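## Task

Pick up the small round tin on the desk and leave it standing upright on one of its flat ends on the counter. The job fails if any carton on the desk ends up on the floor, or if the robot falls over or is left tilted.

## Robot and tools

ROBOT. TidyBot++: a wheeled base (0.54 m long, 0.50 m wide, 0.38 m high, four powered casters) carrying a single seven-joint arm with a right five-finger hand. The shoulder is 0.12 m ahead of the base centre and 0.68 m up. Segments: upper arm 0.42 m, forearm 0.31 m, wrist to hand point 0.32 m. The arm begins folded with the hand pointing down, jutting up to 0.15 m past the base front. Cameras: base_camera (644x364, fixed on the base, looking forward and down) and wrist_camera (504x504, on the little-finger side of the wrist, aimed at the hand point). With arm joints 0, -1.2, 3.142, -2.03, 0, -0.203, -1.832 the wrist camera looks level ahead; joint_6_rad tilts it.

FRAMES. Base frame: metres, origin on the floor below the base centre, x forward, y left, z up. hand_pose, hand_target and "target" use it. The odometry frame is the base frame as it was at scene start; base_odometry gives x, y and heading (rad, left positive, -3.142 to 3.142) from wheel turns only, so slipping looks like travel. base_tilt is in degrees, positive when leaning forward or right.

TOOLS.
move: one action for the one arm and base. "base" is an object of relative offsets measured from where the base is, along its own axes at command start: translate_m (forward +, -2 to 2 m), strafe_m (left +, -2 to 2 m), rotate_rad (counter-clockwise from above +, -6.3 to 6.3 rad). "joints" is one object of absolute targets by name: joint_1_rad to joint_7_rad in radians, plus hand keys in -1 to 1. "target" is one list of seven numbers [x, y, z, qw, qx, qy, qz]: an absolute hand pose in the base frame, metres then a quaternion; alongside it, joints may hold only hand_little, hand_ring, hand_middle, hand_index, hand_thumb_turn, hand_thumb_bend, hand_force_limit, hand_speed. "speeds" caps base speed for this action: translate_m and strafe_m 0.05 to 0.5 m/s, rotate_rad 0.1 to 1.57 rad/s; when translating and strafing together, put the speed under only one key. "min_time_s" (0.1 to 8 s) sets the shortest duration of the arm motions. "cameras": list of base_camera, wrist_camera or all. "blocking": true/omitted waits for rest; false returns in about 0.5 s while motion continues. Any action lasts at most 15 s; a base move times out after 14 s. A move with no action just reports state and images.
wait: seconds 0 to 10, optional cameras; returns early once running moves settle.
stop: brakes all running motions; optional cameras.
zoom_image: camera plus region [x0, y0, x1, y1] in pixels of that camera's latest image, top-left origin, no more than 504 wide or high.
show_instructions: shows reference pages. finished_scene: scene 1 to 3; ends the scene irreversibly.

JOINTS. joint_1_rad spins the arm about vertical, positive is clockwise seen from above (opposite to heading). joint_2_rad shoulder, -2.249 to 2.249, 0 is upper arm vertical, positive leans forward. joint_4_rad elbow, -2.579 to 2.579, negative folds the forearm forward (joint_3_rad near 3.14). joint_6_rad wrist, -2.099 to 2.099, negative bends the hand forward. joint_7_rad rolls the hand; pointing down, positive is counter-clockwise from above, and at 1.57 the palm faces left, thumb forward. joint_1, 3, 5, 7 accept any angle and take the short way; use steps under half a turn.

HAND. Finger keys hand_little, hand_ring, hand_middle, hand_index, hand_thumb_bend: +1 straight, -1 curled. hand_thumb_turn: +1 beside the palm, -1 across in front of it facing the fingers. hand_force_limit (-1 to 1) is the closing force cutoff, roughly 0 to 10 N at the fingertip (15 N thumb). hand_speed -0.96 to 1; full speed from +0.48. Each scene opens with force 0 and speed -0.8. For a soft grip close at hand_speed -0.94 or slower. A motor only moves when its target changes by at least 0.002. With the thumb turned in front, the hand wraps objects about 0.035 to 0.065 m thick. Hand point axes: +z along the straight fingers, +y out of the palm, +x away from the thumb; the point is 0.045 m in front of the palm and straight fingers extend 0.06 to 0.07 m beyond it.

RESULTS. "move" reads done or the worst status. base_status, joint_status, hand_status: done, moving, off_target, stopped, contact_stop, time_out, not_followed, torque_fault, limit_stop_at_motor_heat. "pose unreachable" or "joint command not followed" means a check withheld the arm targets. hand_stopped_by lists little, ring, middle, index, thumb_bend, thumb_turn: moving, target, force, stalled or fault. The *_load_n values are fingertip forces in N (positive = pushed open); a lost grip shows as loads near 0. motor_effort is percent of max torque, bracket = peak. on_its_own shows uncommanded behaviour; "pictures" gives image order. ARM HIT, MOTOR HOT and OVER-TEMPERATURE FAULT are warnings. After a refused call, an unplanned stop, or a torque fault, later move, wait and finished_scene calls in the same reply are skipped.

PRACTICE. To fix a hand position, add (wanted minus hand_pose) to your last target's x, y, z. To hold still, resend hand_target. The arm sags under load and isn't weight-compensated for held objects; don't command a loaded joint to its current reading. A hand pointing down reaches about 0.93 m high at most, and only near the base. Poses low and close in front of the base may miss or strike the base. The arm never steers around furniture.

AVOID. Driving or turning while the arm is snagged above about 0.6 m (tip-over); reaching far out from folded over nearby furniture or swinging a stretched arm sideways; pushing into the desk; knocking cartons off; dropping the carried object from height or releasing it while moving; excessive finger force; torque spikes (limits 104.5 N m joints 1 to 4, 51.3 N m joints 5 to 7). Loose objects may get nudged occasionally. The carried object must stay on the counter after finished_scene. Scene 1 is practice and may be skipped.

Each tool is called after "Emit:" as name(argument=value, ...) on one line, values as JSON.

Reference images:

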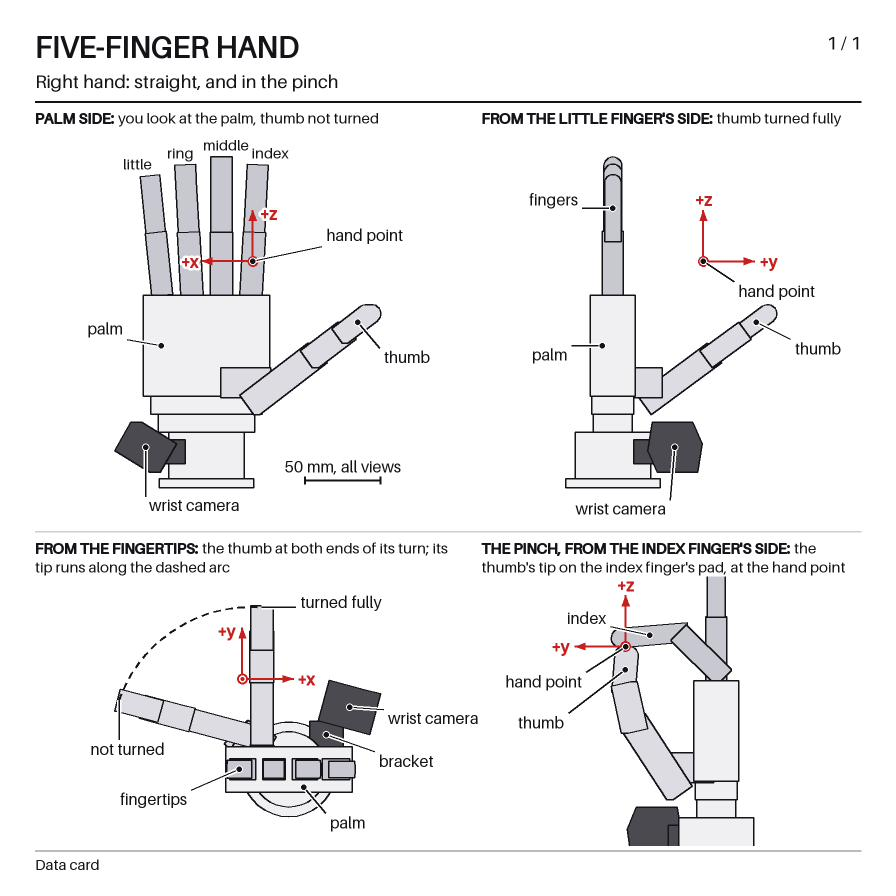

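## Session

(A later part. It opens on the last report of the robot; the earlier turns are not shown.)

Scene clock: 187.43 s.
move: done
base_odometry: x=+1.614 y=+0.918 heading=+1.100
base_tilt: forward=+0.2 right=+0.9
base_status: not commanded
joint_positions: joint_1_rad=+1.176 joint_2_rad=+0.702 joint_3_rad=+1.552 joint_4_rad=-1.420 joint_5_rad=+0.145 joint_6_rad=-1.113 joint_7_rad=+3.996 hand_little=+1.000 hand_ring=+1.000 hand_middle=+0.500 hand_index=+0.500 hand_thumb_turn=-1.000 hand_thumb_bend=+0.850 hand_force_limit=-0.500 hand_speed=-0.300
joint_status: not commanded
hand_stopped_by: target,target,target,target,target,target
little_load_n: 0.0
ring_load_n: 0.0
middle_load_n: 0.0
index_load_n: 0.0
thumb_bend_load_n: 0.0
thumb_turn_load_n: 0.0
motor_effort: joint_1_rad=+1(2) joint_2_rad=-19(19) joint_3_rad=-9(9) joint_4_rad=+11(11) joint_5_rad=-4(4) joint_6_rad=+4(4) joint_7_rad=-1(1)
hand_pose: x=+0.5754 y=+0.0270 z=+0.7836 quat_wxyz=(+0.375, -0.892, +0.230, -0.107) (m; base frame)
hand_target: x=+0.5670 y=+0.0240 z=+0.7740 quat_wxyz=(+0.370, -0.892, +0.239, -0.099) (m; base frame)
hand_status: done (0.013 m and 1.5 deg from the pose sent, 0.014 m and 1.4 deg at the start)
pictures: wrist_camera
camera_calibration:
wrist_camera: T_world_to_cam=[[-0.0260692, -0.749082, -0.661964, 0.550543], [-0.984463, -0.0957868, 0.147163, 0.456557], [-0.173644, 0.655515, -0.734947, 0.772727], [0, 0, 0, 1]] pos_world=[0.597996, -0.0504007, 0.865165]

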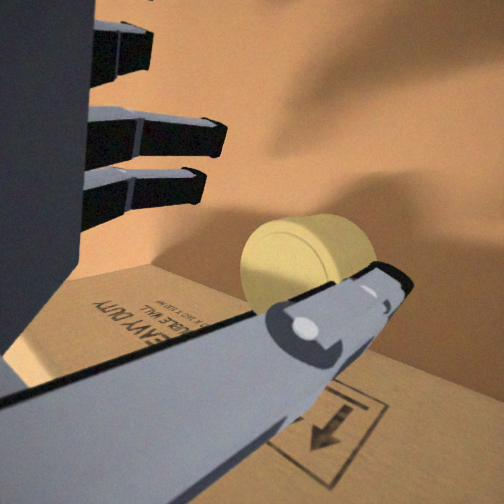

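Emit:
move(joints={"hand_thumb_bend":1.0})

Emit:
move(target=[0.567, 0.022, 0.745, 0.3696, -0.8924, 0.2391, -0.0990], min_time_s=1.5, cameras=["wrist_camera"])

Scene clock: 197.10 s.
move: done
base_odometry: x=+1.614 y=+0.918 heading=+1.100
base_tilt: forward=+0.2 right=+0.9
base_status: not commanded
joint_positions: joint_1_rad=+1.176 joint_2_rad=+0.702 joint_3_rad=+1.552 joint_4_rad=-1.420 joint_5_rad=+0.145 joint_6_rad=-1.113 joint_7_rad=+3.996 hand_little=+1.000 hand_ring=+1.000 hand_middle=+0.500 hand_index=+0.500 hand_thumb_turn=-1.000 hand_thumb_bend=+1.000 hand_force_limit=-0.500 hand_speed=-0.300
joint_status: all done
hand_stopped_by: target,target,target,target,target,target
little_load_n: 0.0
ring_load_n: 0.0
middle_load_n: 0.0
index_load_n: 0.0
thumb_bend_load_n: -0.5
thumb_turn_load_n: 0.0
motor_effort: joint_1_rad=+1(2) joint_2_rad=-19(19) joint_3_rad=-9(9) joint_4_rad=+11(11) joint_5_rad=-4(4) joint_6_rad=+4(4) joint_7_rad=+0(1)
hand_pose: x=+0.5754 y=+0.0270 z=+0.7836 quat_wxyz=(+0.375, -0.892, +0.230, -0.107) (m; base frame)
hand_target: x=+0.5670 y=+0.0240 z=+0.7740 quat_wxyz=(+0.370, -0.892, +0.239, -0.099) (m; base frame)
hand_status: not commanded
pictures: none

Scene clock: 198.90 s.
move: done
base_odometry: x=+1.614 y=+0.918 heading=+1.100
base_tilt: forward=+0.2 right=+0.9
base_status: not commanded
joint_positions: joint_1_rad=+1.184 joint_2_rad=+0.737 joint_3_rad=+1.529 joint_4_rad=-1.486 joint_5_rad=+0.215 joint_6_rad=-1.112 joint_7_rad=+3.971 hand_little=+1.000 hand_ring=+1.000 hand_middle=+0.500 hand_index=+0.500 hand_thumb_turn=-1.000 hand_thumb_bend=+1.000 hand_force_limit=-0.500 hand_speed=-0.300
joint_status: not commanded
hand_stopped_by: target,target,target,target,target,target
little_load_n: 0.0
ring_load_n: 0.0
middle_load_n: 0.5
index_load_n: 0.0
thumb_bend_load_n: 0.0
thumb_turn_load_n: 0.0
motor_effort: joint_1_rad=+1(2) joint_2_rad=-19(19) joint_3_rad=-9(10) joint_4_rad=+10(11) joint_5_rad=-3(4) joint_6_rad=+3(4) joint_7_rad=+0(1)
hand_pose: x=+0.5590 y=+0.0216 z=+0.7536 quat_wxyz=(+0.354, -0.904, +0.222, -0.090) (m; base frame)
hand_target: x=+0.5670 y=+0.0220 z=+0.7450 quat_wxyz=(+0.370, -0.892, +0.239, -0.099) (m; base frame)
hand_status: done (0.012 m and 3.1 deg from the pose sent, 0.040 m and 1.5 deg at the start)
pictures: wrist_camera
camera_calibration:
wrist_camera: T_world_to_cam=[[-0.0283653, -0.775537, -0.630664, 0.504446], [-0.975566, -0.116035, 0.186567, 0.410101], [-0.217869, 0.620546, -0.753296, 0.790729], [0, 0, 0, 1]] pos_world=[0.586665, -0.0518813, 0.837277]

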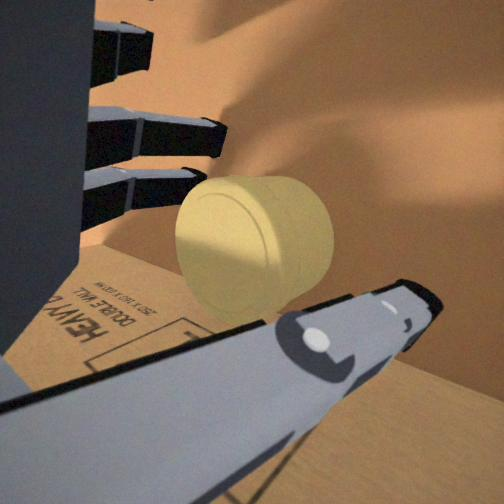

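Emit:
move(joints={"hand_speed":-0.8,"hand_force_limit":-0.5,"hand_thumb_bend":0.5})

Emit:
move(joints={"hand_speed":-0.85,"hand_force_limit":-0.4,"hand_index":-0.3,"hand_middle":-0.3}, cameras=["wrist_camera"])

Scene clock: 208.53 s.
move: done
base_odometry: x=+1.614 y=+0.918 heading=+1.100
base_tilt: forward=+0.2 right=+0.9
base_status: not commanded
joint_positions: joint_1_rad=+1.185 joint_2_rad=+0.737 joint_3_rad=+1.528 joint_4_rad=-1.487 joint_5_rad=+0.216 joint_6_rad=-1.112 joint_7_rad=+3.971 hand_little=+1.000 hand_ring=+1.000 hand_middle=+0.500 hand_index=+0.500 hand_thumb_turn=-1.000 hand_thumb_bend=+0.500 hand_force_limit=-0.500 hand_speed=-0.800
joint_status: all done
hand_stopped_by: target,target,target,target,target,target
little_load_n: 0.5
ring_load_n: 0.0
middle_load_n: 0.5
index_load_n: 0.0
thumb_bend_load_n: 0.0
thumb_turn_load_n: 0.0
motor_effort: joint_1_rad=+1(1) joint_2_rad=-19(19) joint_3_rad=-9(9) joint_4_rad=+9(10) joint_5_rad=-4(4) joint_6_rad=+3(3) joint_7_rad=-1(1)
hand_pose: x=+0.5589 y=+0.0216 z=+0.7536 quat_wxyz=(+0.354, -0.904, +0.222, -0.090) (m; base frame)
hand_target: x=+0.5670 y=+0.0220 z=+0.7450 quat_wxyz=(+0.370, -0.892, +0.239, -0.099) (m; base frame)
hand_status: not commanded
pictures: none

Scene clock: 210.93 s.
move: off_target
base_odometry: x=+1.614 y=+0.918 heading=+1.100
base_tilt: forward=+0.2 right=+0.9
base_status: not commanded
joint_positions: joint_1_rad=+1.185 joint_2_rad=+0.737 joint_3_rad=+1.525 joint_4_rad=-1.490 joint_5_rad=+0.221 joint_6_rad=-1.112 joint_7_rad=+3.971 hand_little=+1.000 hand_ring=+1.000 hand_middle=-0.300 hand_index=+0.265 hand_thumb_turn=-1.000 hand_thumb_bend=+0.500 hand_force_limit=-0.400 hand_speed=-0.850
joint_status: hand_index off_target (ended at +0.265, target -0.300); the others done
hand_stopped_by: target,target,target,force,target,target
little_load_n: 0.0
ring_load_n: 0.0
middle_load_n: 0.5
index_load_n: 0.0
thumb_bend_load_n: 0.0
thumb_turn_load_n: 0.0
motor_effort: joint_1_rad=+1(2) joint_2_rad=-19(19) joint_3_rad=-10(10) joint_4_rad=+10(11) joint_5_rad=-4(4) joint_6_rad=+3(4) joint_7_rad=+0(1)
hand_pose: x=+0.5578 y=+0.0220 z=+0.7527 quat_wxyz=(+0.353, -0.905, +0.220, -0.090) (m; base frame)
hand_target: x=+0.5670 y=+0.0220 z=+0.7450 quat_wxyz=(+0.370, -0.892, +0.239, -0.099) (m; base frame)
hand_status: not commanded
pictures: wrist_camera
camera_calibration:
wrist_camera: T_world_to_cam=[[-0.0241391, -0.778568, -0.627095, 0.499214], [-0.975233, -0.119613, 0.186046, 0.409384], [-0.219858, 0.616055, -0.756398, 0.793092], [0, 0, 0, 1]] pos_world=[0.585663, -0.0509487, 0.836784]

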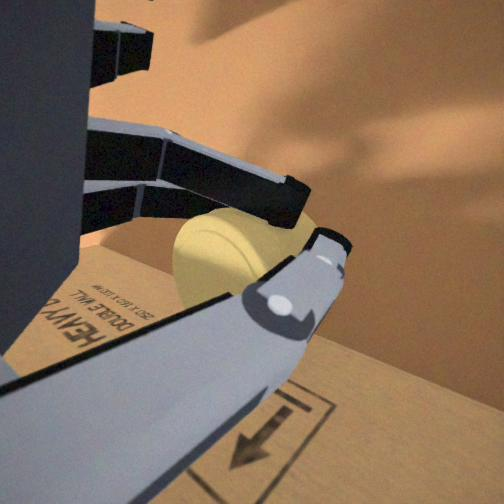

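Emit:
move(joints={"hand_speed":-0.3,"hand_index":0.6,"hand_middle":0.6,"hand_thumb_bend":0.9})

Emit:
move(target=[0.557, 0.028, 0.748, 0.3696, -0.8924, 0.2391, -0.0990], min_time_s=1.0, cameras=["wrist_camera"])

Scene clock: 219.60 s.
move: done
base_odometry: x=+1.614 y=+0.918 heading=+1.100
base_tilt: forward=+0.2 right=+0.9
base_status: not commanded
joint_positions: joint_1_rad=+1.195 joint_2_rad=+0.741 joint_3_rad=+1.516 joint_4_rad=-1.499 joint_5_rad=+0.223 joint_6_rad=-1.111 joint_7_rad=+3.970 hand_little=+1.000 hand_ring=+1.000 hand_middle=+0.600 hand_index=+0.600 hand_thumb_turn=-1.000 hand_thumb_bend=+0.900 hand_force_limit=-0.400 hand_speed=-0.300
joint_status: all done
hand_stopped_by: target,target,target,target,target,target
little_load_n: 0.0
ring_load_n: 0.0
middle_load_n: 0.0
index_load_n: 0.0
thumb_bend_load_n: 0.0
thumb_turn_load_n: 0.0
motor_effort: joint_1_rad=+0(2) joint_2_rad=-18(19) joint_3_rad=-9(10) joint_4_rad=+8(11) joint_5_rad=-3(4) joint_6_rad=+2(5) joint_7_rad=-1(1)
hand_pose: x=+0.5550 y=+0.0210 z=+0.7517 quat_wxyz=(+0.353, -0.905, +0.220, -0.090) (m; base frame)
hand_target: x=+0.5670 y=+0.0220 z=+0.7450 quat_wxyz=(+0.370, -0.892, +0.239, -0.099) (m; base frame)
hand_status: not commanded
pictures: none

Scene clock: 220.90 s.
move: done
base_odometry: x=+1.614 y=+0.918 heading=+1.100
base_tilt: forward=+0.2 right=+0.9
base_status: not commanded
joint_positions: joint_1_rad=+1.201 joint_2_rad=+0.749 joint_3_rad=+1.475 joint_4_rad=-1.518 joint_5_rad=+0.255 joint_6_rad=-1.110 joint_7_rad=+3.919 hand_little=+1.000 hand_ring=+1.000 hand_middle=+0.600 hand_index=+0.600 hand_thumb_turn=-1.000 hand_thumb_bend=+0.900 hand_force_limit=-0.400 hand_speed=-0.300
joint_status: not commanded
hand_stopped_by: target,target,target,target,target,target
little_load_n: 0.0
ring_load_n: 0.0
middle_load_n: 0.0
index_load_n: 0.0
thumb_bend_load_n: 0.0
thumb_turn_load_n: 0.0
motor_effort: joint_1_rad=+1(2) joint_2_rad=-19(19) joint_3_rad=-9(10) joint_4_rad=+10(11) joint_5_rad=-4(4) joint_6_rad=+4(4) joint_7_rad=-1(1)
hand_pose: x=+0.5477 y=+0.0272 z=+0.7529 quat_wxyz=(+0.351, -0.905, +0.223, -0.087) (m; base frame)
hand_target: x=+0.5570 y=+0.0280 z=+0.7480 quat_wxyz=(+0.370, -0.892, +0.239, -0.099) (m; base frame)
hand_status: done (0.011 m and 3.5 deg from the pose sent, 0.008 m and 3.4 deg at the start)
pictures: wrist_camera
camera_calibration:
wrist_camera: T_world_to_cam=[[-0.0312797, -0.779035, -0.6262, 0.506476], [-0.974069, -0.116697, 0.193835, 0.3936], [-0.22408, 0.616025, -0.755183, 0.789184], [0, 0, 0, 1]] pos_world=[0.576076, -0.0456627, 0.83684]

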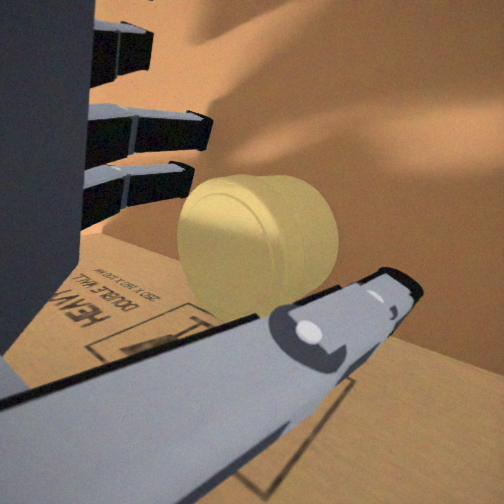

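Emit:
move(target=[0.551, 0.030, 0.748, 0.3696, -0.8924, 0.2391, -0.0990], min_time_s=1.0)

Emit:
move(joints={"hand_speed":-0.6,"hand_force_limit":-0.5,"hand_thumb_bend":0.5}, cameras=["wrist_camera"])

Scene clock: 228.07 s.
move: done
base_odometry: x=+1.614 y=+0.918 heading=+1.100
base_tilt: forward=+0.2 right=+0.9
base_status: not commanded
joint_positions: joint_1_rad=+1.214 joint_2_rad=+0.759 joint_3_rad=+1.444 joint_4_rad=-1.536 joint_5_rad=+0.277 joint_6_rad=-1.110 joint_7_rad=+3.892 hand_little=+1.000 hand_ring=+1.000 hand_middle=+0.600 hand_index=+0.600 hand_thumb_turn=-1.000 hand_thumb_bend=+0.900 hand_force_limit=-0.400 hand_speed=-0.300
joint_status: not commanded
hand_stopped_by: target,target,target,target,target,target
little_load_n: 0.0
ring_load_n: 0.0
middle_load_n: 0.0
index_load_n: 0.0
thumb_bend_load_n: 0.0
thumb_turn_load_n: 0.0
motor_effort: joint_1_rad=+2(2) joint_2_rad=-18(19) joint_3_rad=-9(10) joint_4_rad=+10(11) joint_5_rad=-3(4) joint_6_rad=+4(4) joint_7_rad=-1(1)
hand_pose: x=+0.5417 y=+0.0284 z=+0.7523 quat_wxyz=(+0.350, -0.906, +0.224, -0.086) (m; base frame)
hand_target: x=+0.5510 y=+0.0300 z=+0.7480 quat_wxyz=(+0.370, -0.892, +0.239, -0.099) (m; base frame)
hand_status: done (0.010 m and 3.5 deg from the pose sent, 0.007 m and 3.5 deg at the start)
pictures: none

Scene clock: 229.27 s.
move: done
base_odometry: x=+1.614 y=+0.918 heading=+1.100
base_tilt: forward=+0.2 right=+0.9
base_status: not commanded
joint_positions: joint_1_rad=+1.214 joint_2_rad=+0.759 joint_3_rad=+1.444 joint_4_rad=-1.536 joint_5_rad=+0.277 joint_6_rad=-1.110 joint_7_rad=+3.892 hand_little=+1.000 hand_ring=+1.000 hand_middle=+0.600 hand_index=+0.600 hand_thumb_turn=-1.000 hand_thumb_bend=+0.500 hand_force_limit=-0.500 hand_speed=-0.600
joint_status: all done
hand_stopped_by: target,target,target,target,target,target
little_load_n: 0.0
ring_load_n: -0.5
middle_load_n: 0.5
index_load_n: 0.0
thumb_bend_load_n: 0.0
thumb_turn_load_n: 0.0
motor_effort: joint_1_rad=+1(2) joint_2_rad=-18(18) joint_3_rad=-9(10) joint_4_rad=+10(11) joint_5_rad=-3(4) joint_6_rad=+4(4) joint_7_rad=-1(1)
hand_pose: x=+0.5417 y=+0.0284 z=+0.7524 quat_wxyz=(+0.350, -0.906, +0.224, -0.086) (m; base frame)
hand_target: x=+0.5510 y=+0.0300 z=+0.7480 quat_wxyz=(+0.370, -0.892, +0.239, -0.099) (m; base frame)
hand_status: not commanded
pictures: wrist_camera
camera_calibration:
wrist_camera: T_world_to_cam=[[-0.033985, -0.779959, -0.624907, 0.507321], [-0.973674, -0.115178, 0.196708, 0.385537], [-0.225399, 0.615141, -0.755511, 0.787725], [0, 0, 0, 1]] pos_world=[0.570181, -0.044467, 0.836325]

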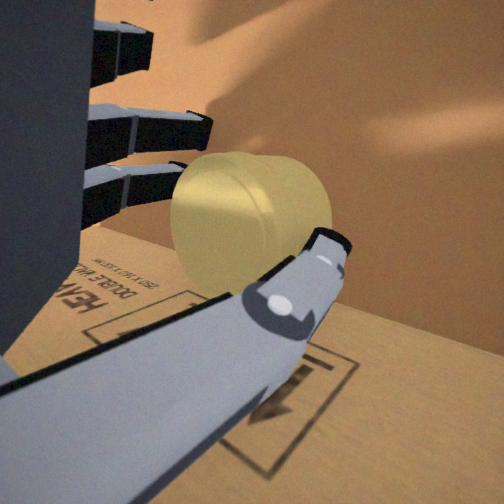

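Emit:
move(joints={"hand_speed":-0.9,"hand_force_limit":-0.6,"hand_index":-0.2,"hand_middle":-0.2}, cameras=["wrist_camera"])

Scene clock: 233.87 s.
move: off_target
base_odometry: x=+1.614 y=+0.918 heading=+1.100
base_tilt: forward=+0.2 right=+0.9
base_status: not commanded
joint_positions: joint_1_rad=+1.214 joint_2_rad=+0.759 joint_3_rad=+1.436 joint_4_rad=-1.536 joint_5_rad=+0.279 joint_6_rad=-1.110 joint_7_rad=+3.891 hand_little=+1.000 hand_ring=+1.000 hand_middle=+0.275 hand_index=+0.294 hand_thumb_turn=-1.000 hand_thumb_bend=+0.500 hand_force_limit=-0.600 hand_speed=-0.900
joint_status: hand_middle off_target (ended at +0.275, target -0.200); hand_index off_target (ended at +0.294, target -0.200); the others done
hand_stopped_by: target,target,force,force,target,target
little_load_n: 0.0
ring_load_n: 0.0
middle_load_n: 0.0
index_load_n: 0.0
thumb_bend_load_n: 0.0
thumb_turn_load_n: 0.5
motor_effort: joint_1_rad=+2(2) joint_2_rad=-18(18) joint_3_rad=-9(9) joint_4_rad=+10(10) joint_5_rad=-3(3) joint_6_rad=+4(5) joint_7_rad=-1(1)
hand_pose: x=+0.5411 y=+0.0304 z=+0.7543 quat_wxyz=(+0.351, -0.906, +0.220, -0.088) (m; base frame)
hand_target: x=+0.5510 y=+0.0300 z=+0.7480 quat_wxyz=(+0.370, -0.892, +0.239, -0.099) (m; base frame)
hand_status: not commanded
pictures: wrist_camera
camera_calibration:
wrist_camera: T_world_to_cam=[[-0.026642, -0.779594, -0.625718, 0.50674], [-0.974001, -0.120625, 0.19176, 0.388895], [-0.224972, 0.614559, -0.756111, 0.788046], [0, 0, 0, 1]] pos_world=[0.569573, -0.0423387, 0.838353]

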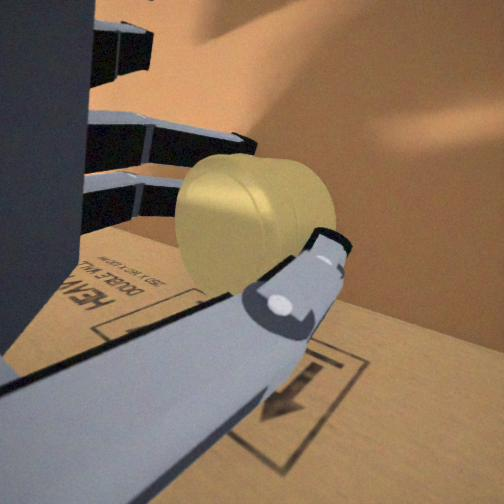

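Emit:
move(joints={"hand_speed":-0.92,"hand_force_limit":-0.2,"hand_index":-0.1,"hand_middle":-0.1}, cameras=["wrist_camera"])

Scene clock: 237.47 s.
move: off_target
base_odometry: x=+1.614 y=+0.918 heading=+1.100
base_tilt: forward=+0.2 right=+0.9
base_status: not commanded
joint_positions: joint_1_rad=+1.214 joint_2_rad=+0.759 joint_3_rad=+1.436 joint_4_rad=-1.537 joint_5_rad=+0.280 joint_6_rad=-1.110 joint_7_rad=+3.891 hand_little=+1.000 hand_ring=+1.000 hand_middle=+0.232 hand_index=+0.265 hand_thumb_turn=-1.000 hand_thumb_bend=+0.501 hand_force_limit=-0.200 hand_speed=-0.920
joint_status: hand_middle off_target (ended at +0.232, target -0.100); hand_index off_target (ended at +0.265, target -0.100); the others done
hand_stopped_by: target,target,force,force,target,target
little_load_n: 0.0
ring_load_n: 0.0
middle_load_n: 5.0
index_load_n: 2.0
thumb_bend_load_n: 5.5
thumb_turn_load_n: 1.0
motor_effort: joint_1_rad=+1(2) joint_2_rad=-18(18) joint_3_rad=-9(10) joint_4_rad=+10(10) joint_5_rad=-3(4) joint_6_rad=+4(4) joint_7_rad=-1(1)
hand_pose: x=+0.5412 y=+0.0302 z=+0.7541 quat_wxyz=(+0.351, -0.906, +0.220, -0.088) (m; base frame)
hand_target: x=+0.5510 y=+0.0300 z=+0.7480 quat_wxyz=(+0.370, -0.892, +0.239, -0.099) (m; base frame)
hand_status: not commanded
pictures: wrist_camera
camera_calibration:
wrist_camera: T_world_to_cam=[[-0.0264051, -0.780064, -0.625142, 0.505824], [-0.97403, -0.1206, 0.191629, 0.389036], [-0.224875, 0.613967, -0.756621, 0.788364], [0, 0, 0, 1]] pos_world=[0.569572, -0.0425368, 0.838154]

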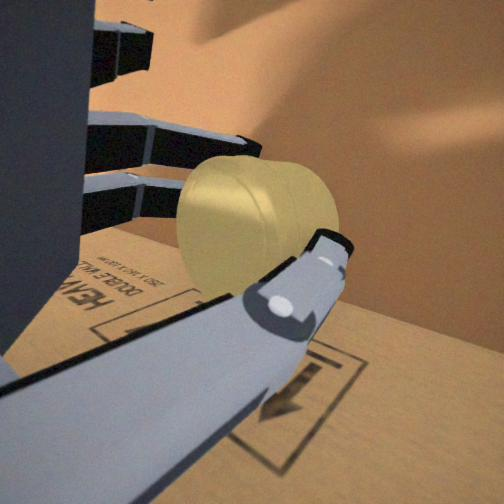

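Emit:
move(joints={"hand_speed":-0.93,"hand_force_limit":0.1,"hand_index":-0.2,"hand_middle":-0.15,"hand_thumb_bend":0.3})

Emit:
move(target=[0.551, 0.030, 0.80, 0.3696, -0.8924, 0.2391, -0.0990], min_time_s=2.0, cameras=["wrist_camera"])

Scene clock: 243.63 s.
move: off_target
base_odometry: x=+1.614 y=+0.918 heading=+1.100
base_tilt: forward=+0.2 right=+0.9
base_status: not commanded
joint_positions: joint_1_rad=+1.214 joint_2_rad=+0.759 joint_3_rad=+1.436 joint_4_rad=-1.537 joint_5_rad=+0.280 joint_6_rad=-1.110 joint_7_rad=+3.891 hand_little=+1.000 hand_ring=+1.000 hand_middle=+0.228 hand_index=+0.254 hand_thumb_turn=-1.000 hand_thumb_bend=+0.499 hand_force_limit=+0.100 hand_speed=-0.930
joint_status: hand_middle off_target (ended at +0.228, target -0.150); hand_index off_target (ended at +0.254, target -0.200); hand_thumb_bend off_target (ended at +0.499, target +0.300); the others done
hand_stopped_by: target,target,force,force,force,target
little_load_n: 0.0
ring_load_n: 0.0
middle_load_n: 4.5
index_load_n: 5.5
thumb_bend_load_n: 8.5
thumb_turn_load_n: 0.5
motor_effort: joint_1_rad=+1(2) joint_2_rad=-18(18) joint_3_rad=-9(10) joint_4_rad=+10(10) joint_5_rad=-3(4) joint_6_rad=+4(4) joint_7_rad=-1(1)
hand_pose: x=+0.5412 y=+0.0302 z=+0.7540 quat_wxyz=(+0.351, -0.906, +0.220, -0.088) (m; base frame)
hand_target: x=+0.5510 y=+0.0300 z=+0.7480 quat_wxyz=(+0.370, -0.892, +0.239, -0.099) (m; base frame)
hand_status: not commanded
pictures: none

Scene clock: 245.93 s.
move: done
base_odometry: x=+1.614 y=+0.918 heading=+1.100
base_tilt: forward=+0.2 right=+0.9
base_status: not commanded
joint_positions: joint_1_rad=+1.214 joint_2_rad=+0.737 joint_3_rad=+1.436 joint_4_rad=-1.453 joint_5_rad=+0.249 joint_6_rad=-1.110 joint_7_rad=+3.891 hand_little=+1.000 hand_ring=+1.000 hand_middle=+0.228 hand_index=+0.254 hand_thumb_turn=-1.000 hand_thumb_bend=+0.499 hand_force_limit=+0.100 hand_speed=-0.930
joint_status: not commanded
hand_stopped_by: target,target,force,force,force,target
little_load_n: 0.0
ring_load_n: 0.0
middle_load_n: 5.0
index_load_n: 5.5
thumb_bend_load_n: 8.5
thumb_turn_load_n: 1.0
motor_effort: joint_1_rad=+1(2) joint_2_rad=-18(19) joint_3_rad=-9(10) joint_4_rad=+11(11) joint_5_rad=-3(4) joint_6_rad=+4(5) joint_7_rad=-1(1)
hand_pose: x=+0.5649 y=+0.0273 z=+0.7885 quat_wxyz=(+0.371, -0.891, +0.236, -0.115) (m; base frame)
hand_target: x=+0.5510 y=+0.0300 z=+0.8000 quat_wxyz=(+0.370, -0.892, +0.239, -0.099) (m; base frame)
hand_status: done (0.018 m and 1.8 deg from the pose sent, 0.047 m and 3.6 deg at the start)
pictures: wrist_camera
camera_calibration:
wrist_camera: T_world_to_cam=[[-0.0348654, -0.754049, -0.655892, 0.554096], [-0.987192, -0.0762468, 0.140134, 0.452136], [-0.155677, 0.652378, -0.741733, 0.769606], [0, 0, 0, 1]] pos_world=[0.585475, -0.0497851, 0.87091]

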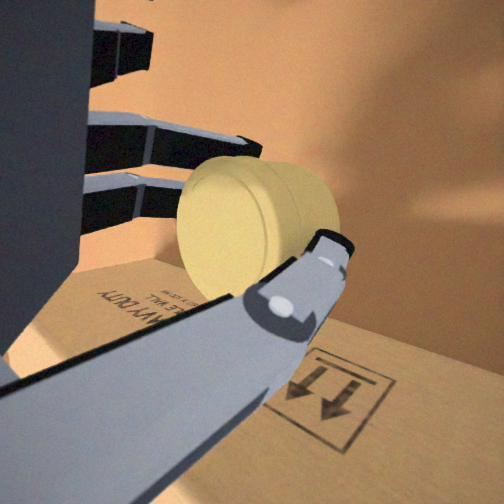

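Emit:
move(target=[0.55, 0.02, 0.92, 0.3696, -0.8924, 0.2391, -0.0990], min_time_s=2.0)

Emit:
move(target=[0.48, 0.0, 1.02, 0.2706, -0.6533, 0.6533, -0.2706], min_time_s=2.5, cameras=["wrist_camera"])

Scene clock: 253.20 s.
move: done
base_odometry: x=+1.614 y=+0.918 heading=+1.100
base_tilt: forward=+0.2 right=+0.9
base_status: not commanded
joint_positions: joint_1_rad=+0.666 joint_2_rad=+0.282 joint_3_rad=+2.744 joint_4_rad=-1.028 joint_5_rad=-0.626 joint_6_rad=-1.582 joint_7_rad=+4.294 hand_little=+1.000 hand_ring=+1.000 hand_middle=+0.228 hand_index=+0.254 hand_thumb_turn=-1.000 hand_thumb_bend=+0.499 hand_force_limit=+0.100 hand_speed=-0.930
joint_status: not commanded
hand_stopped_by: target,target,force,force,force,target
little_load_n: 0.0
ring_load_n: 0.0
middle_load_n: 4.5
index_load_n: 5.5
thumb_bend_load_n: 8.5
thumb_turn_load_n: 0.5
motor_effort: joint_1_rad=+1(2) joint_2_rad=-20(22) joint_3_rad=-2(10) joint_4_rad=+13(13) joint_5_rad=-5(5) joint_6_rad=+2(5) joint_7_rad=-1(1)
hand_pose: x=+0.5705 y=+0.0074 z=+0.9030 quat_wxyz=(+0.363, -0.882, +0.282, -0.106) (m; base frame)
hand_target: x=+0.5500 y=+0.0200 z=+0.9200 quat_wxyz=(+0.370, -0.892, +0.239, -0.099) (m; base frame)
hand_status: done (0.029 m and 5.2 deg from the pose sent, 0.133 m and 1.8 deg at the start)
pictures: none

Scene clock: 256.33 s.
move: done
base_odometry: x=+1.614 y=+0.918 heading=+1.100
base_tilt: forward=+0.2 right=+0.9
base_status: not commanded
joint_positions: joint_1_rad=-0.244 joint_2_rad=-0.166 joint_3_rad=+3.394 joint_4_rad=-1.044 joint_5_rad=-0.012 joint_6_rad=-1.543 joint_7_rad=+3.230 hand_little=+1.000 hand_ring=+1.000 hand_middle=+0.228 hand_index=+0.254 hand_thumb_turn=-1.000 hand_thumb_bend=+0.499 hand_force_limit=+0.100 hand_speed=-0.930
joint_status: not commanded
hand_stopped_by: target,target,force,force,force,target
little_load_n: 0.0
ring_load_n: 0.0
middle_load_n: 4.5
index_load_n: 5.5
thumb_bend_load_n: 8.5
thumb_turn_load_n: 0.5
motor_effort: joint_1_rad=+1(2) joint_2_rad=-8(22) joint_3_rad=+1(2) joint_4_rad=+12(13) joint_5_rad=+0(6) joint_6_rad=+6(6) joint_7_rad=-1(1)
hand_pose: x=+0.4613 y=+0.0151 z=+1.0145 quat_wxyz=(+0.254, -0.685, +0.638, -0.243) (m; base frame)
hand_target: x=+0.4800 y=+0.0000 z=+1.0200 quat_wxyz=(+0.271, -0.653, +0.653, -0.271) (m; base frame)
hand_status: done (0.025 m and 5.5 deg from the pose sent, 0.148 m and 55.0 deg at the start)
pictures: wrist_camera
camera_calibration:
wrist_camera: T_world_to_cam=[[-0.693442, -0.3861, -0.608329, 0.939492], [-0.605172, 0.770321, 0.200929, 0.0665414], [0.391031, 0.507476, -0.76783, 0.70558], [0, 0, 0, 1]] pos_world=[0.415849, -0.0465855, 1.09992]

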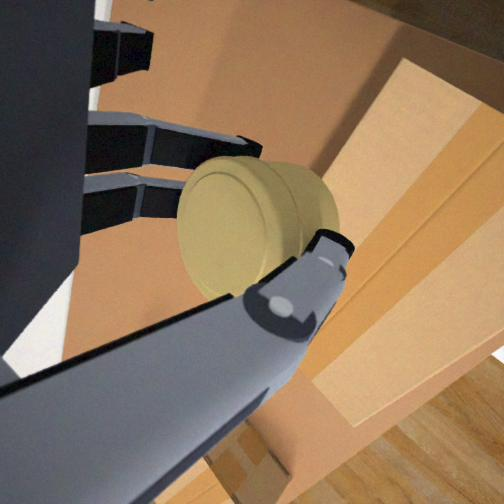

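Emit:
move(base={"translate_m":-0.7}, speeds={"translate_m":0.35})

Emit:
move(base={"rotate_rad":3.14}, speeds={"rotate_rad":1.0}, cameras=["all"])

Scene clock: 264.87 s.
move: done
base_odometry: x=+1.297 y=+0.294 heading=+1.101
base_tilt: forward=+0.2 right=+0.9
base_status: done
joint_positions: joint_1_rad=-0.245 joint_2_rad=-0.178 joint_3_rad=+3.396 joint_4_rad=-1.046 joint_5_rad=-0.009 joint_6_rad=-1.538 joint_7_rad=+3.229 hand_little=+1.000 hand_ring=+1.000 hand_middle=+0.228 hand_index=+0.254 hand_thumb_turn=-1.000 hand_thumb_bend=+0.499 hand_force_limit=+0.100 hand_speed=-0.930
joint_status: not commanded
hand_stopped_by: target,target,force,force,force,target
little_load_n: 0.0
ring_load_n: 0.0
middle_load_n: 5.0
index_load_n: 6.0
thumb_bend_load_n: 9.0
thumb_turn_load_n: 0.5
motor_effort: joint_1_rad=+1(2) joint_2_rad=-7(12) joint_3_rad=+1(1) joint_4_rad=+12(13) joint_5_rad=-1(1) joint_6_rad=+6(6) joint_7_rad=-1(1)
hand_pose: x=+0.4586 y=+0.0134 z=+1.0180 quat_wxyz=(+0.259, -0.682, +0.637, -0.247) (m; base frame)
hand_target: x=+0.4800 y=+0.0000 z=+1.0200 quat_wxyz=(+0.271, -0.653, +0.653, -0.271) (m; base frame)
hand_status: not commanded
pictures: none

Scene clock: 268.93 s.
move: done
base_odometry: x=+1.297 y=+0.294 heading=-2.044
base_tilt: forward=+0.2 right=+0.9
base_status: done
joint_positions: joint_1_rad=-0.249 joint_2_rad=-0.178 joint_3_rad=+3.400 joint_4_rad=-1.046 joint_5_rad=-0.005 joint_6_rad=-1.538 joint_7_rad=+3.229 hand_little=+1.000 hand_ring=+1.000 hand_middle=+0.228 hand_index=+0.254 hand_thumb_turn=-1.000 hand_thumb_bend=+0.499 hand_force_limit=+0.100 hand_speed=-0.930
joint_status: not commanded
hand_stopped_by: target,target,force,force,force,target
little_load_n: 0.0
ring_load_n: 0.0
middle_load_n: 5.0
index_load_n: 5.5
thumb_bend_load_n: 8.5
thumb_turn_load_n: 0.5
motor_effort: joint_1_rad=+1(2) joint_2_rad=-8(9) joint_3_rad=+1(2) joint_4_rad=+12(13) joint_5_rad=-1(1) joint_6_rad=+5(6) joint_7_rad=-1(1)
hand_pose: x=+0.4588 y=+0.0119 z=+1.0178 quat_wxyz=(+0.258, -0.682, +0.638, -0.248) (m; base frame)
hand_target: x=+0.4800 y=+0.0000 z=+1.0200 quat_wxyz=(+0.271, -0.653, +0.653, -0.271) (m; base frame)
hand_status: not commanded
pictures: base_camera, wrist_camera
camera_calibration:
wrist_camera: T_world_to_cam=[[-0.687868, -0.382457, -0.616899, 0.944628], [-0.603564, 0.773488, 0.193462, 0.0735774], [0.403173, 0.505414, -0.762894, 0.700156], [0, 0, 0, 1]] pos_world=[0.411904, -0.0495004, 1.10265]

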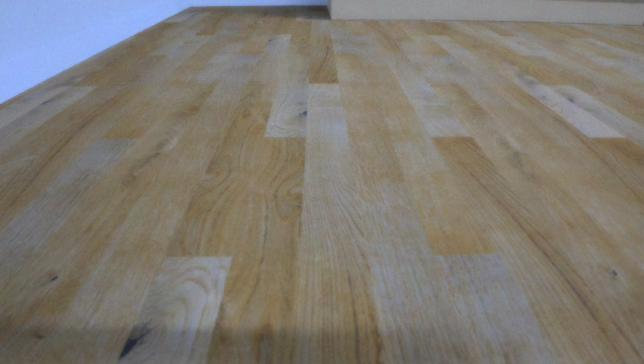

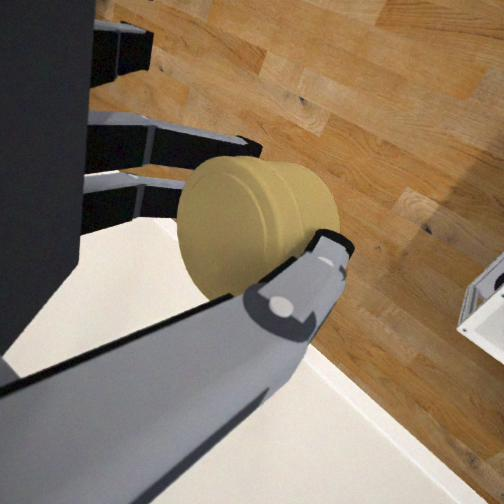

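Emit:
move(base={"translate_m":1.45,"strafe_m":-0.6}, speeds={"translate_m":0.4}, cameras=["all"])

Scene clock: 280.57 s.
move: done
base_odometry: x=+0.102 y=-0.724 heading=-2.043
base_tilt: forward=+0.2 right=+0.9
base_status: done
joint_positions: joint_1_rad=-0.249 joint_2_rad=-0.181 joint_3_rad=+3.400 joint_4_rad=-1.047 joint_5_rad=-0.005 joint_6_rad=-1.537 joint_7_rad=+3.229 hand_little=+1.000 hand_ring=+1.000 hand_middle=+0.228 hand_index=+0.254 hand_thumb_turn=-1.000 hand_thumb_bend=+0.499 hand_force_limit=+0.100 hand_speed=-0.930
joint_status: not commanded
hand_stopped_by: target,target,force,force,force,target
little_load_n: 0.0
ring_load_n: 0.0
middle_load_n: 4.5
index_load_n: 5.5
thumb_bend_load_n: 8.5
thumb_turn_load_n: 0.5
motor_effort: joint_1_rad=+1(2) joint_2_rad=-7(11) joint_3_rad=+1(2) joint_4_rad=+12(13) joint_5_rad=-1(1) joint_6_rad=+6(7) joint_7_rad=-1(1)
hand_pose: x=+0.4582 y=+0.0115 z=+1.0187 quat_wxyz=(+0.259, -0.681, +0.638, -0.249) (m; base frame)
hand_target: x=+0.4800 y=+0.0000 z=+1.0200 quat_wxyz=(+0.271, -0.653, +0.653, -0.271) (m; base frame)
hand_status: not commanded
pictures: base_camera, wrist_camera
camera_calibration:
wrist_camera: T_world_to_cam=[[-0.68579, -0.38178, -0.619626, 0.946481], [-0.603982, 0.773563, 0.191847, 0.0752407], [0.406076, 0.50581, -0.761091, 0.697984], [0, 0, 0, 1]] pos_world=[0.411097, -0.0499026, 1.10326]

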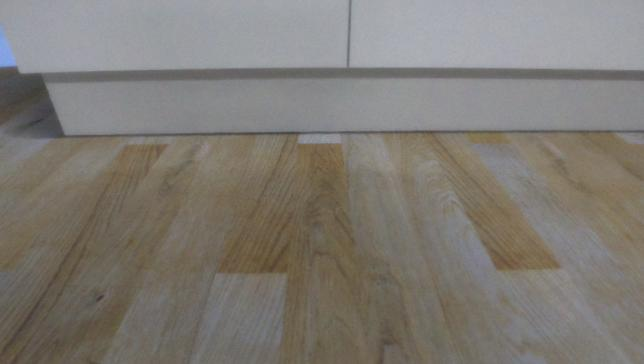

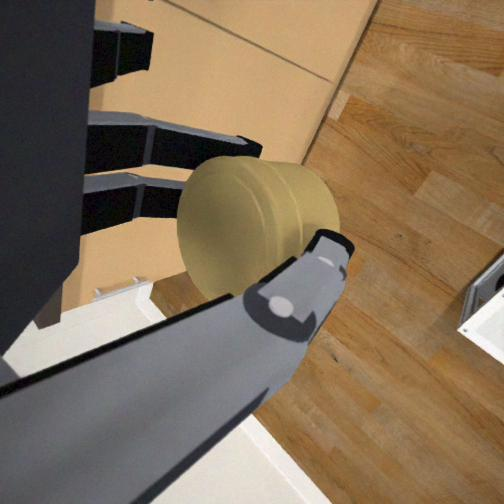

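Emit:
move(base={"rotate_rad":0.04})

Emit:
move(base={"translate_m":0.48}, speeds={"translate_m":0.25}, cameras=["all"])

Scene clock: 286.60 s.
move: done
base_odometry: x=+0.102 y=-0.724 heading=-2.004
base_tilt: forward=+0.2 right=+0.9
base_status: done
joint_positions: joint_1_rad=-0.252 joint_2_rad=-0.181 joint_3_rad=+3.402 joint_4_rad=-1.047 joint_5_rad=-0.004 joint_6_rad=-1.537 joint_7_rad=+3.229 hand_little=+1.000 hand_ring=+1.000 hand_middle=+0.228 hand_index=+0.254 hand_thumb_turn=-1.000 hand_thumb_bend=+0.499 hand_force_limit=+0.100 hand_speed=-0.930
joint_status: not commanded
hand_stopped_by: target,target,force,force,force,target
little_load_n: 0.0
ring_load_n: 0.0
middle_load_n: 5.0
index_load_n: 5.5
thumb_bend_load_n: 9.0
thumb_turn_load_n: 0.5
motor_effort: joint_1_rad=+2(2) joint_2_rad=-7(9) joint_3_rad=+1(2) joint_4_rad=+12(13) joint_5_rad=+0(1) joint_6_rad=+5(6) joint_7_rad=-1(1)
hand_pose: x=+0.4583 y=+0.0115 z=+1.0186 quat_wxyz=(+0.259, -0.682, +0.638, -0.249) (m; base frame)
hand_target: x=+0.4800 y=+0.0000 z=+1.0200 quat_wxyz=(+0.271, -0.653, +0.653, -0.271) (m; base frame)
hand_status: not commanded
pictures: none

Scene clock: 289.27 s.
move: done
base_odometry: x=-0.099 y=-1.160 heading=-2.004
base_tilt: forward=+0.2 right=+0.9
base_status: done
joint_positions: joint_1_rad=-0.252 joint_2_rad=-0.183 joint_3_rad=+3.402 joint_4_rad=-1.048 joint_5_rad=-0.004 joint_6_rad=-1.536 joint_7_rad=+3.229 hand_little=+1.000 hand_ring=+1.000 hand_middle=+0.228 hand_index=+0.254 hand_thumb_turn=-1.000 hand_thumb_bend=+0.499 hand_force_limit=+0.100 hand_speed=-0.930
joint_status: not commanded
hand_stopped_by: target,target,force,force,force,target
little_load_n: 0.0
ring_load_n: 0.0
middle_load_n: 4.5
index_load_n: 5.5
thumb_bend_load_n: 9.0
thumb_turn_load_n: 0.5
motor_effort: joint_1_rad=+1(2) joint_2_rad=-7(10) joint_3_rad=+1(1) joint_4_rad=+12(13) joint_5_rad=+0(1) joint_6_rad=+6(6) joint_7_rad=-1(1)
hand_pose: x=+0.4576 y=+0.0113 z=+1.0193 quat_wxyz=(+0.260, -0.681, +0.637, -0.249) (m; base frame)
hand_target: x=+0.4800 y=+0.0000 z=+1.0200 quat_wxyz=(+0.271, -0.653, +0.653, -0.271) (m; base frame)
hand_status: not commanded
pictures: base_camera, wrist_camera
camera_calibration:
wrist_camera: T_world_to_cam=[[-0.684196, -0.381976, -0.621264, 0.947313], [-0.604705, 0.773335, 0.190485, 0.0766024], [0.407685, 0.506011, -0.760096, 0.697048], [0, 0, 0, 1]] pos_world=[0.410294, -0.0501017, 1.10376]

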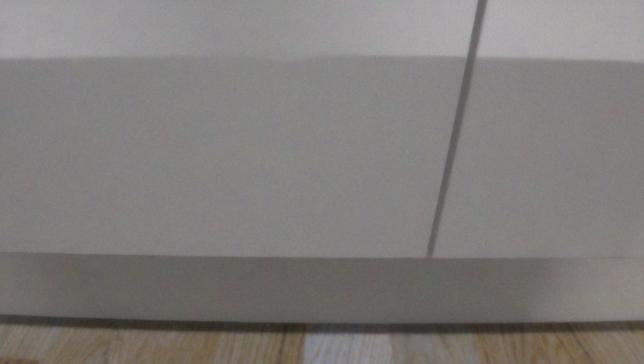

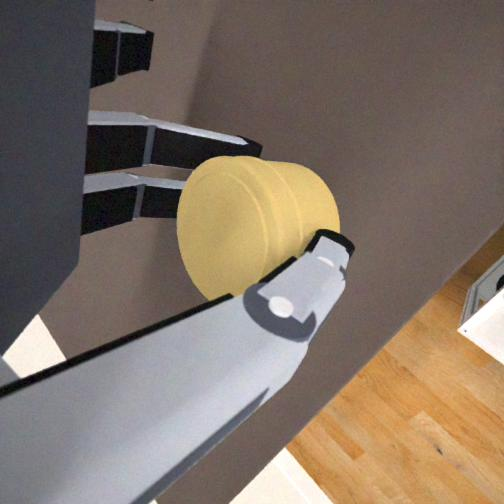

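Emit:
move(target=[0.55, 0.0, 0.985, 0.2706, -0.6533, 0.6533, -0.2706], min_time_s=2)

Emit:
move(target=[0.55, 0.0, 0.95, 0.2706, -0.6533, 0.6533, -0.2706], min_time_s=1.5, cameras=["wrist_camera"])

Scene clock: 297.53 s.
move: done
base_odometry: x=-0.099 y=-1.160 heading=-2.004
base_tilt: forward=+0.2 right=+0.9
base_status: not commanded
joint_positions: joint_1_rad=-0.088 joint_2_rad=-0.099 joint_3_rad=+3.341 joint_4_rad=-1.091 joint_5_rad=-0.029 joint_6_rad=-1.391 joint_7_rad=+3.229 hand_little=+1.000 hand_ring=+1.000 hand_middle=+0.228 hand_index=+0.254 hand_thumb_turn=-1.000 hand_thumb_bend=+0.499 hand_force_limit=+0.100 hand_speed=-0.930
joint_status: not commanded
hand_stopped_by: target,target,force,force,force,target
little_load_n: 0.0
ring_load_n: 0.0
middle_load_n: 5.0
index_load_n: 5.5
thumb_bend_load_n: 9.0
thumb_turn_load_n: 0.5
motor_effort: joint_1_rad=+1(2) joint_2_rad=-11(12) joint_3_rad=+1(1) joint_4_rad=+14(14) joint_5_rad=+0(1) joint_6_rad=+6(6) joint_7_rad=-1(1)
hand_pose: x=+0.5201 y=-0.0143 z=+0.9966 quat_wxyz=(+0.252, -0.648, +0.665, -0.271) (m; base frame)
hand_target: x=+0.5500 y=+0.0000 z=+0.9850 quat_wxyz=(+0.271, -0.653, +0.653, -0.271) (m; base frame)
hand_status: done (0.035 m and 2.6 deg from the pose sent, 0.099 m and 4.6 deg at the start)
pictures: none

Scene clock: 299.33 s.
move: done
base_odometry: x=-0.099 y=-1.160 heading=-2.004
base_tilt: forward=+0.2 right=+0.9
base_status: not commanded
joint_positions: joint_1_rad=-0.127 joint_2_rad=-0.100 joint_3_rad=+3.343 joint_4_rad=-1.247 joint_5_rad=-0.029 joint_6_rad=-1.267 joint_7_rad=+3.229 hand_little=+1.000 hand_ring=+1.000 hand_middle=+0.228 hand_index=+0.254 hand_thumb_turn=-1.000 hand_thumb_bend=+0.499 hand_force_limit=+0.100 hand_speed=-0.930
joint_status: not commanded
hand_stopped_by: target,target,force,force,force,target
little_load_n: 0.0
ring_load_n: 0.0
middle_load_n: 4.5
index_load_n: 5.5
thumb_bend_load_n: 8.5
thumb_turn_load_n: 0.5
motor_effort: joint_1_rad=+1(2) joint_2_rad=-12(13) joint_3_rad=+1(1) joint_4_rad=+14(15) joint_5_rad=+0(1) joint_6_rad=+6(6) joint_7_rad=-1(1)
hand_pose: x=+0.5347 y=+0.0008 z=+0.9486 quat_wxyz=(+0.248, -0.664, +0.658, -0.255) (m; base frame)
hand_target: x=+0.5500 y=+0.0000 z=+0.9500 quat_wxyz=(+0.271, -0.653, +0.653, -0.271) (m; base frame)
hand_status: done (0.015 m and 3.4 deg from the pose sent, 0.057 m and 2.6 deg at the start)
pictures: wrist_camera
camera_calibration:
wrist_camera: T_world_to_cam=[[-0.71146, -0.342831, -0.613426, 0.959229], [-0.556053, 0.8084, 0.193119, 0.116286], [0.429687, 0.478494, -0.765776, 0.610879], [0, 0, 0, 1]] pos_world=[0.484627, -0.0574534, 1.03376]

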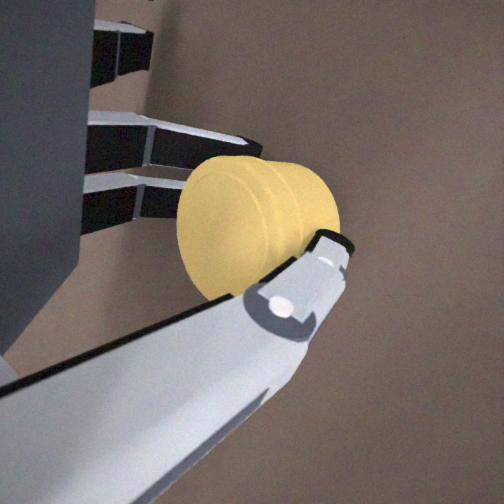

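Emit:
move(target=[0.55, 0.0, 0.935, 0.2706, -0.6533, 0.6533, -0.2706], min_time_s=1)

Emit:
move(target=[0.55, 0.0, 0.92, 0.2706, -0.6533, 0.6533, -0.2706], min_time_s=1, cameras=["wrist_camera"])

Scene clock: 303.07 s.
move: done
base_odometry: x=-0.099 y=-1.160 heading=-2.004
base_tilt: forward=+0.2 right=+0.9
base_status: not commanded
joint_positions: joint_1_rad=-0.150 joint_2_rad=-0.125 joint_3_rad=+3.358 joint_4_rad=-1.294 joint_5_rad=-0.029 joint_6_rad=-1.207 joint_7_rad=+3.229 hand_little=+1.000 hand_ring=+1.000 hand_middle=+0.228 hand_index=+0.254 hand_thumb_turn=-1.000 hand_thumb_bend=+0.499 hand_force_limit=+0.100 hand_speed=-0.930
joint_status: not commanded
hand_stopped_by: target,target,force,force,force,target
little_load_n: 0.0
ring_load_n: 0.0
middle_load_n: 4.0
index_load_n: 4.5
thumb_bend_load_n: 9.5
thumb_turn_load_n: 0.5
motor_effort: joint_1_rad=+1(2) joint_2_rad=-8(11) joint_3_rad=+1(1) joint_4_rad=+11(14) joint_5_rad=+0(1) joint_6_rad=+4(5) joint_7_rad=-1(1)
hand_pose: x=+0.5379 y=+0.0023 z=+0.9472 quat_wxyz=(+0.263, -0.660, +0.652, -0.265) (m; base frame)
hand_target: x=+0.5500 y=+0.0000 z=+0.9350 quat_wxyz=(+0.271, -0.653, +0.653, -0.271) (m; base frame)
hand_status: done (0.017 m and 1.4 deg from the pose sent, 0.020 m and 3.4 deg at the start)
pictures: none

Scene clock: 304.37 s.
move: off_target
base_odometry: x=-0.099 y=-1.160 heading=-2.004
base_tilt: forward=+0.2 right=+0.9
base_status: not commanded
joint_positions: joint_1_rad=-0.177 joint_2_rad=-0.154 joint_3_rad=+3.379 joint_4_rad=-1.344 joint_5_rad=-0.029 joint_6_rad=-1.150 joint_7_rad=+3.229 hand_little=+1.000 hand_ring=+1.000 hand_middle=+0.228 hand_index=+0.254 hand_thumb_turn=-1.000 hand_thumb_bend=+0.499 hand_force_limit=+0.100 hand_speed=-0.930
joint_status: not commanded
hand_stopped_by: target,target,force,force,force,target
little_load_n: 0.0
ring_load_n: 0.0
middle_load_n: 2.0
index_load_n: 4.0
thumb_bend_load_n: 9.5
thumb_turn_load_n: 1.0
motor_effort: joint_1_rad=+1(1) joint_2_rad=-5(8) joint_3_rad=+0(1) joint_4_rad=+9(11) joint_5_rad=-1(1) joint_6_rad=+3(4) joint_7_rad=+0(1)
hand_pose: x=+0.5386 y=+0.0027 z=+0.9460 quat_wxyz=(+0.277, -0.656, +0.647, -0.273) (m; base frame)
hand_target: x=+0.5500 y=+0.0000 z=+0.9200 quat_wxyz=(+0.271, -0.653, +0.653, -0.271) (m; base frame)
hand_status: off_target (0.029 m and 1.1 deg from the pose sent, 0.030 m and 1.4 deg at the start)
pictures: wrist_camera
camera_calibration:
wrist_camera: T_world_to_cam=[[-0.661652, -0.341769, -0.667391, 0.985306], [-0.577101, 0.800392, 0.162259, 0.158062], [0.478719, 0.492511, -0.726816, 0.543105], [0, 0, 0, 1]] pos_world=[0.483152, -0.0572496, 1.02667]

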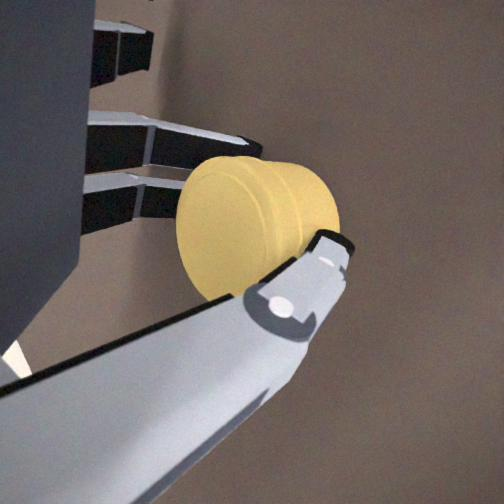

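Emit:
move(target=[0.55, 0.0, 0.938, 0.2706, -0.6533, 0.6533, -0.2706], min_time_s=1)

Emit:
move(joints={"hand_speed":-0.85,"hand_index":0.45,"hand_middle":0.45,"hand_thumb_bend":0.6}, cameras=["wrist_camera"])

Scene clock: 316.90 s.
move: done
base_odometry: x=-0.099 y=-1.160 heading=-2.004
base_tilt: forward=+0.2 right=+0.9
base_status: not commanded
joint_positions: joint_1_rad=-0.177 joint_2_rad=-0.154 joint_3_rad=+3.379 joint_4_rad=-1.343 joint_5_rad=-0.029 joint_6_rad=-1.150 joint_7_rad=+3.229 hand_little=+1.000 hand_ring=+1.000 hand_middle=+0.228 hand_index=+0.254 hand_thumb_turn=-1.000 hand_thumb_bend=+0.499 hand_force_limit=+0.100 hand_speed=-0.930
joint_status: not commanded
hand_stopped_by: target,target,force,force,force,target
little_load_n: 0.0
ring_load_n: 0.0
middle_load_n: 3.5
index_load_n: 5.0
thumb_bend_load_n: 9.0
thumb_turn_load_n: 0.5
motor_effort: joint_1_rad=+1(2) joint_2_rad=-7(8) joint_3_rad=+1(1) joint_4_rad=+12(12) joint_5_rad=+0(1) joint_6_rad=+4(5) joint_7_rad=+0(1)
hand_pose: x=+0.5387 y=+0.0025 z=+0.9463 quat_wxyz=(+0.277, -0.656, +0.647, -0.273) (m; base frame)
hand_target: x=+0.5500 y=+0.0000 z=+0.9380 quat_wxyz=(+0.271, -0.653, +0.653, -0.271) (m; base frame)
hand_status: done (0.014 m and 1.1 deg from the pose sent, 0.014 m and 1.1 deg at the start)
pictures: none

Scene clock: 317.97 s.
move: done
base_odometry: x=-0.099 y=-1.160 heading=-2.004
base_tilt: forward=+0.2 right=+0.9
base_status: not commanded
joint_positions: joint_1_rad=-0.177 joint_2_rad=-0.153 joint_3_rad=+3.379 joint_4_rad=-1.343 joint_5_rad=-0.029 joint_6_rad=-1.150 joint_7_rad=+3.229 hand_little=+1.000 hand_ring=+1.000 hand_middle=+0.450 hand_index=+0.450 hand_thumb_turn=-1.000 hand_thumb_bend=+0.600 hand_force_limit=+0.100 hand_speed=-0.850
joint_status: all done
hand_stopped_by: target,target,target,target,target,target
little_load_n: 0.0
ring_load_n: 0.0
middle_load_n: -0.5
index_load_n: 0.0
thumb_bend_load_n: 0.0
thumb_turn_load_n: 0.0
motor_effort: joint_1_rad=+2(2) joint_2_rad=-10(10) joint_3_rad=+1(1) joint_4_rad=+14(14) joint_5_rad=-1(1) joint_6_rad=+6(6) joint_7_rad=-1(1)
hand_pose: x=+0.5390 y=+0.0026 z=+0.9461 quat_wxyz=(+0.277, -0.656, +0.647, -0.273) (m; base frame)
hand_target: x=+0.5500 y=+0.0000 z=+0.9380 quat_wxyz=(+0.271, -0.653, +0.653, -0.271) (m; base frame)
hand_status: not commanded
pictures: wrist_camera
camera_calibration:
wrist_camera: T_world_to_cam=[[-0.661625, -0.341695, -0.667455, 0.985694], [-0.576881, 0.800607, 0.161981, 0.158467], [0.479021, 0.492213, -0.726819, 0.542829], [0, 0, 0, 1]] pos_world=[0.48355, -0.0572501, 1.02678]

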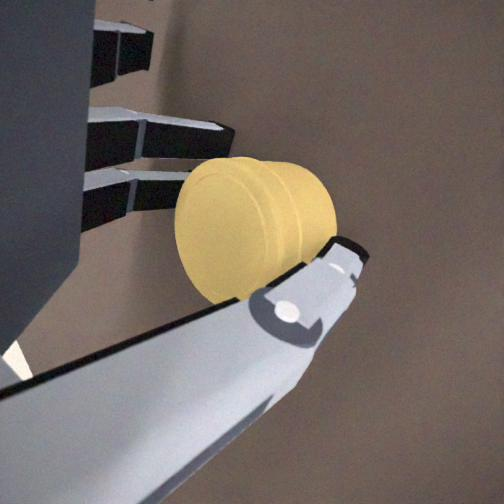

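Open fully, then raise.

Emit:
move(joints={"hand_speed":-0.3,"hand_index":1,"hand_middle":1,"hand_thumb_bend":1})

Emit:
move(target=[0.548, 0.0, 0.985, 0.2706, -0.6533, 0.6533, -0.2706], min_time_s=1.5, cameras=["wrist_camera"])

Scene clock: 322.60 s.
move: done
base_odometry: x=-0.099 y=-1.160 heading=-2.004
base_tilt: forward=+0.2 right=+0.9
base_status: not commanded
joint_positions: joint_1_rad=-0.177 joint_2_rad=-0.152 joint_3_rad=+3.379 joint_4_rad=-1.343 joint_5_rad=-0.029 joint_6_rad=-1.150 joint_7_rad=+3.229 hand_little=+1.000 hand_ring=+1.000 hand_middle=+1.000 hand_index=+1.000 hand_thumb_turn=-1.000 hand_thumb_bend=+1.000 hand_force_limit=+0.100 hand_speed=-0.300
joint_status: all done
hand_stopped_by: target,target,target,target,target,target
little_load_n: 0.0
ring_load_n: 0.0
middle_load_n: 0.0
index_load_n: -0.5
thumb_bend_load_n: 0.0
thumb_turn_load_n: 0.0
motor_effort: joint_1_rad=+1(1) joint_2_rad=-10(11) joint_3_rad=+1(1) joint_4_rad=+15(15) joint_5_rad=+0(1) joint_6_rad=+6(6) joint_7_rad=-1(1)
hand_pose: x=+0.5392 y=+0.0026 z=+0.9458 quat_wxyz=(+0.277, -0.656, +0.647, -0.273) (m; base frame)
hand_target: x=+0.5500 y=+0.0000 z=+0.9380 quat_wxyz=(+0.271, -0.653, +0.653, -0.271) (m; base frame)
hand_status: not commanded
pictures: none

Scene clock: 324.40 s.
move: done
base_odometry: x=-0.099 y=-1.160 heading=-2.004
base_tilt: forward=+0.2 right=+0.9
base_status: not commanded
joint_positions: joint_1_rad=-0.095 joint_2_rad=-0.108 joint_3_rad=+3.347 joint_4_rad=-1.157 joint_5_rad=-0.029 joint_6_rad=-1.218 joint_7_rad=+3.229 hand_little=+1.000 hand_ring=+1.000 hand_middle=+1.000 hand_index=+1.000 hand_thumb_turn=-1.000 hand_thumb_bend=+1.000 hand_force_limit=+0.100 hand_speed=-0.300
joint_status: not commanded
hand_stopped_by: target,target,target,target,target,target
little_load_n: 0.0
ring_load_n: 0.0
middle_load_n: 0.0
index_load_n: 0.0
thumb_bend_load_n: 0.0
thumb_turn_load_n: 0.0
motor_effort: joint_1_rad=+1(2) joint_2_rad=-12(12) joint_3_rad=+1(1) joint_4_rad=+14(15) joint_5_rad=+0(1) joint_6_rad=+7(7) joint_7_rad=+0(1)
hand_pose: x=+0.5564 y=-0.0182 z=+1.0033 quat_wxyz=(+0.287, -0.631, +0.650, -0.311) (m; base frame)
hand_target: x=+0.5480 y=+0.0000 z=+0.9850 quat_wxyz=(+0.271, -0.653, +0.653, -0.271) (m; base frame)
hand_status: done (0.027 m and 5.6 deg from the pose sent, 0.040 m and 1.1 deg at the start)
pictures: wrist_camera
camera_calibration:
wrist_camera: T_world_to_cam=[[-0.627466, -0.322864, -0.708552, 1.05077], [-0.545057, 0.831976, 0.103578, 0.217275], [0.556057, 0.451193, -0.698016, 0.513778], [0, 0, 0, 1]] pos_world=[0.492059, -0.0733261, 1.08064]

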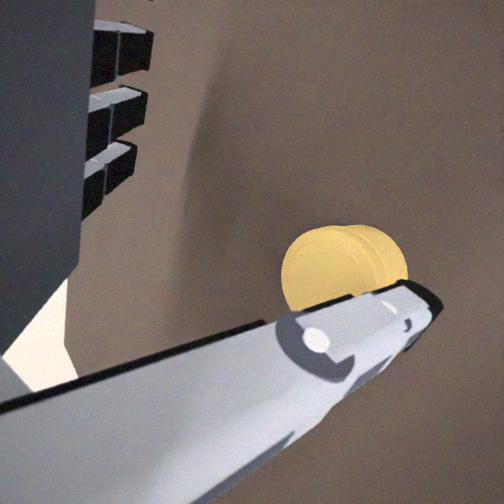

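Emit:
finished_scene(scene=2)

The scene is finished: the task was done.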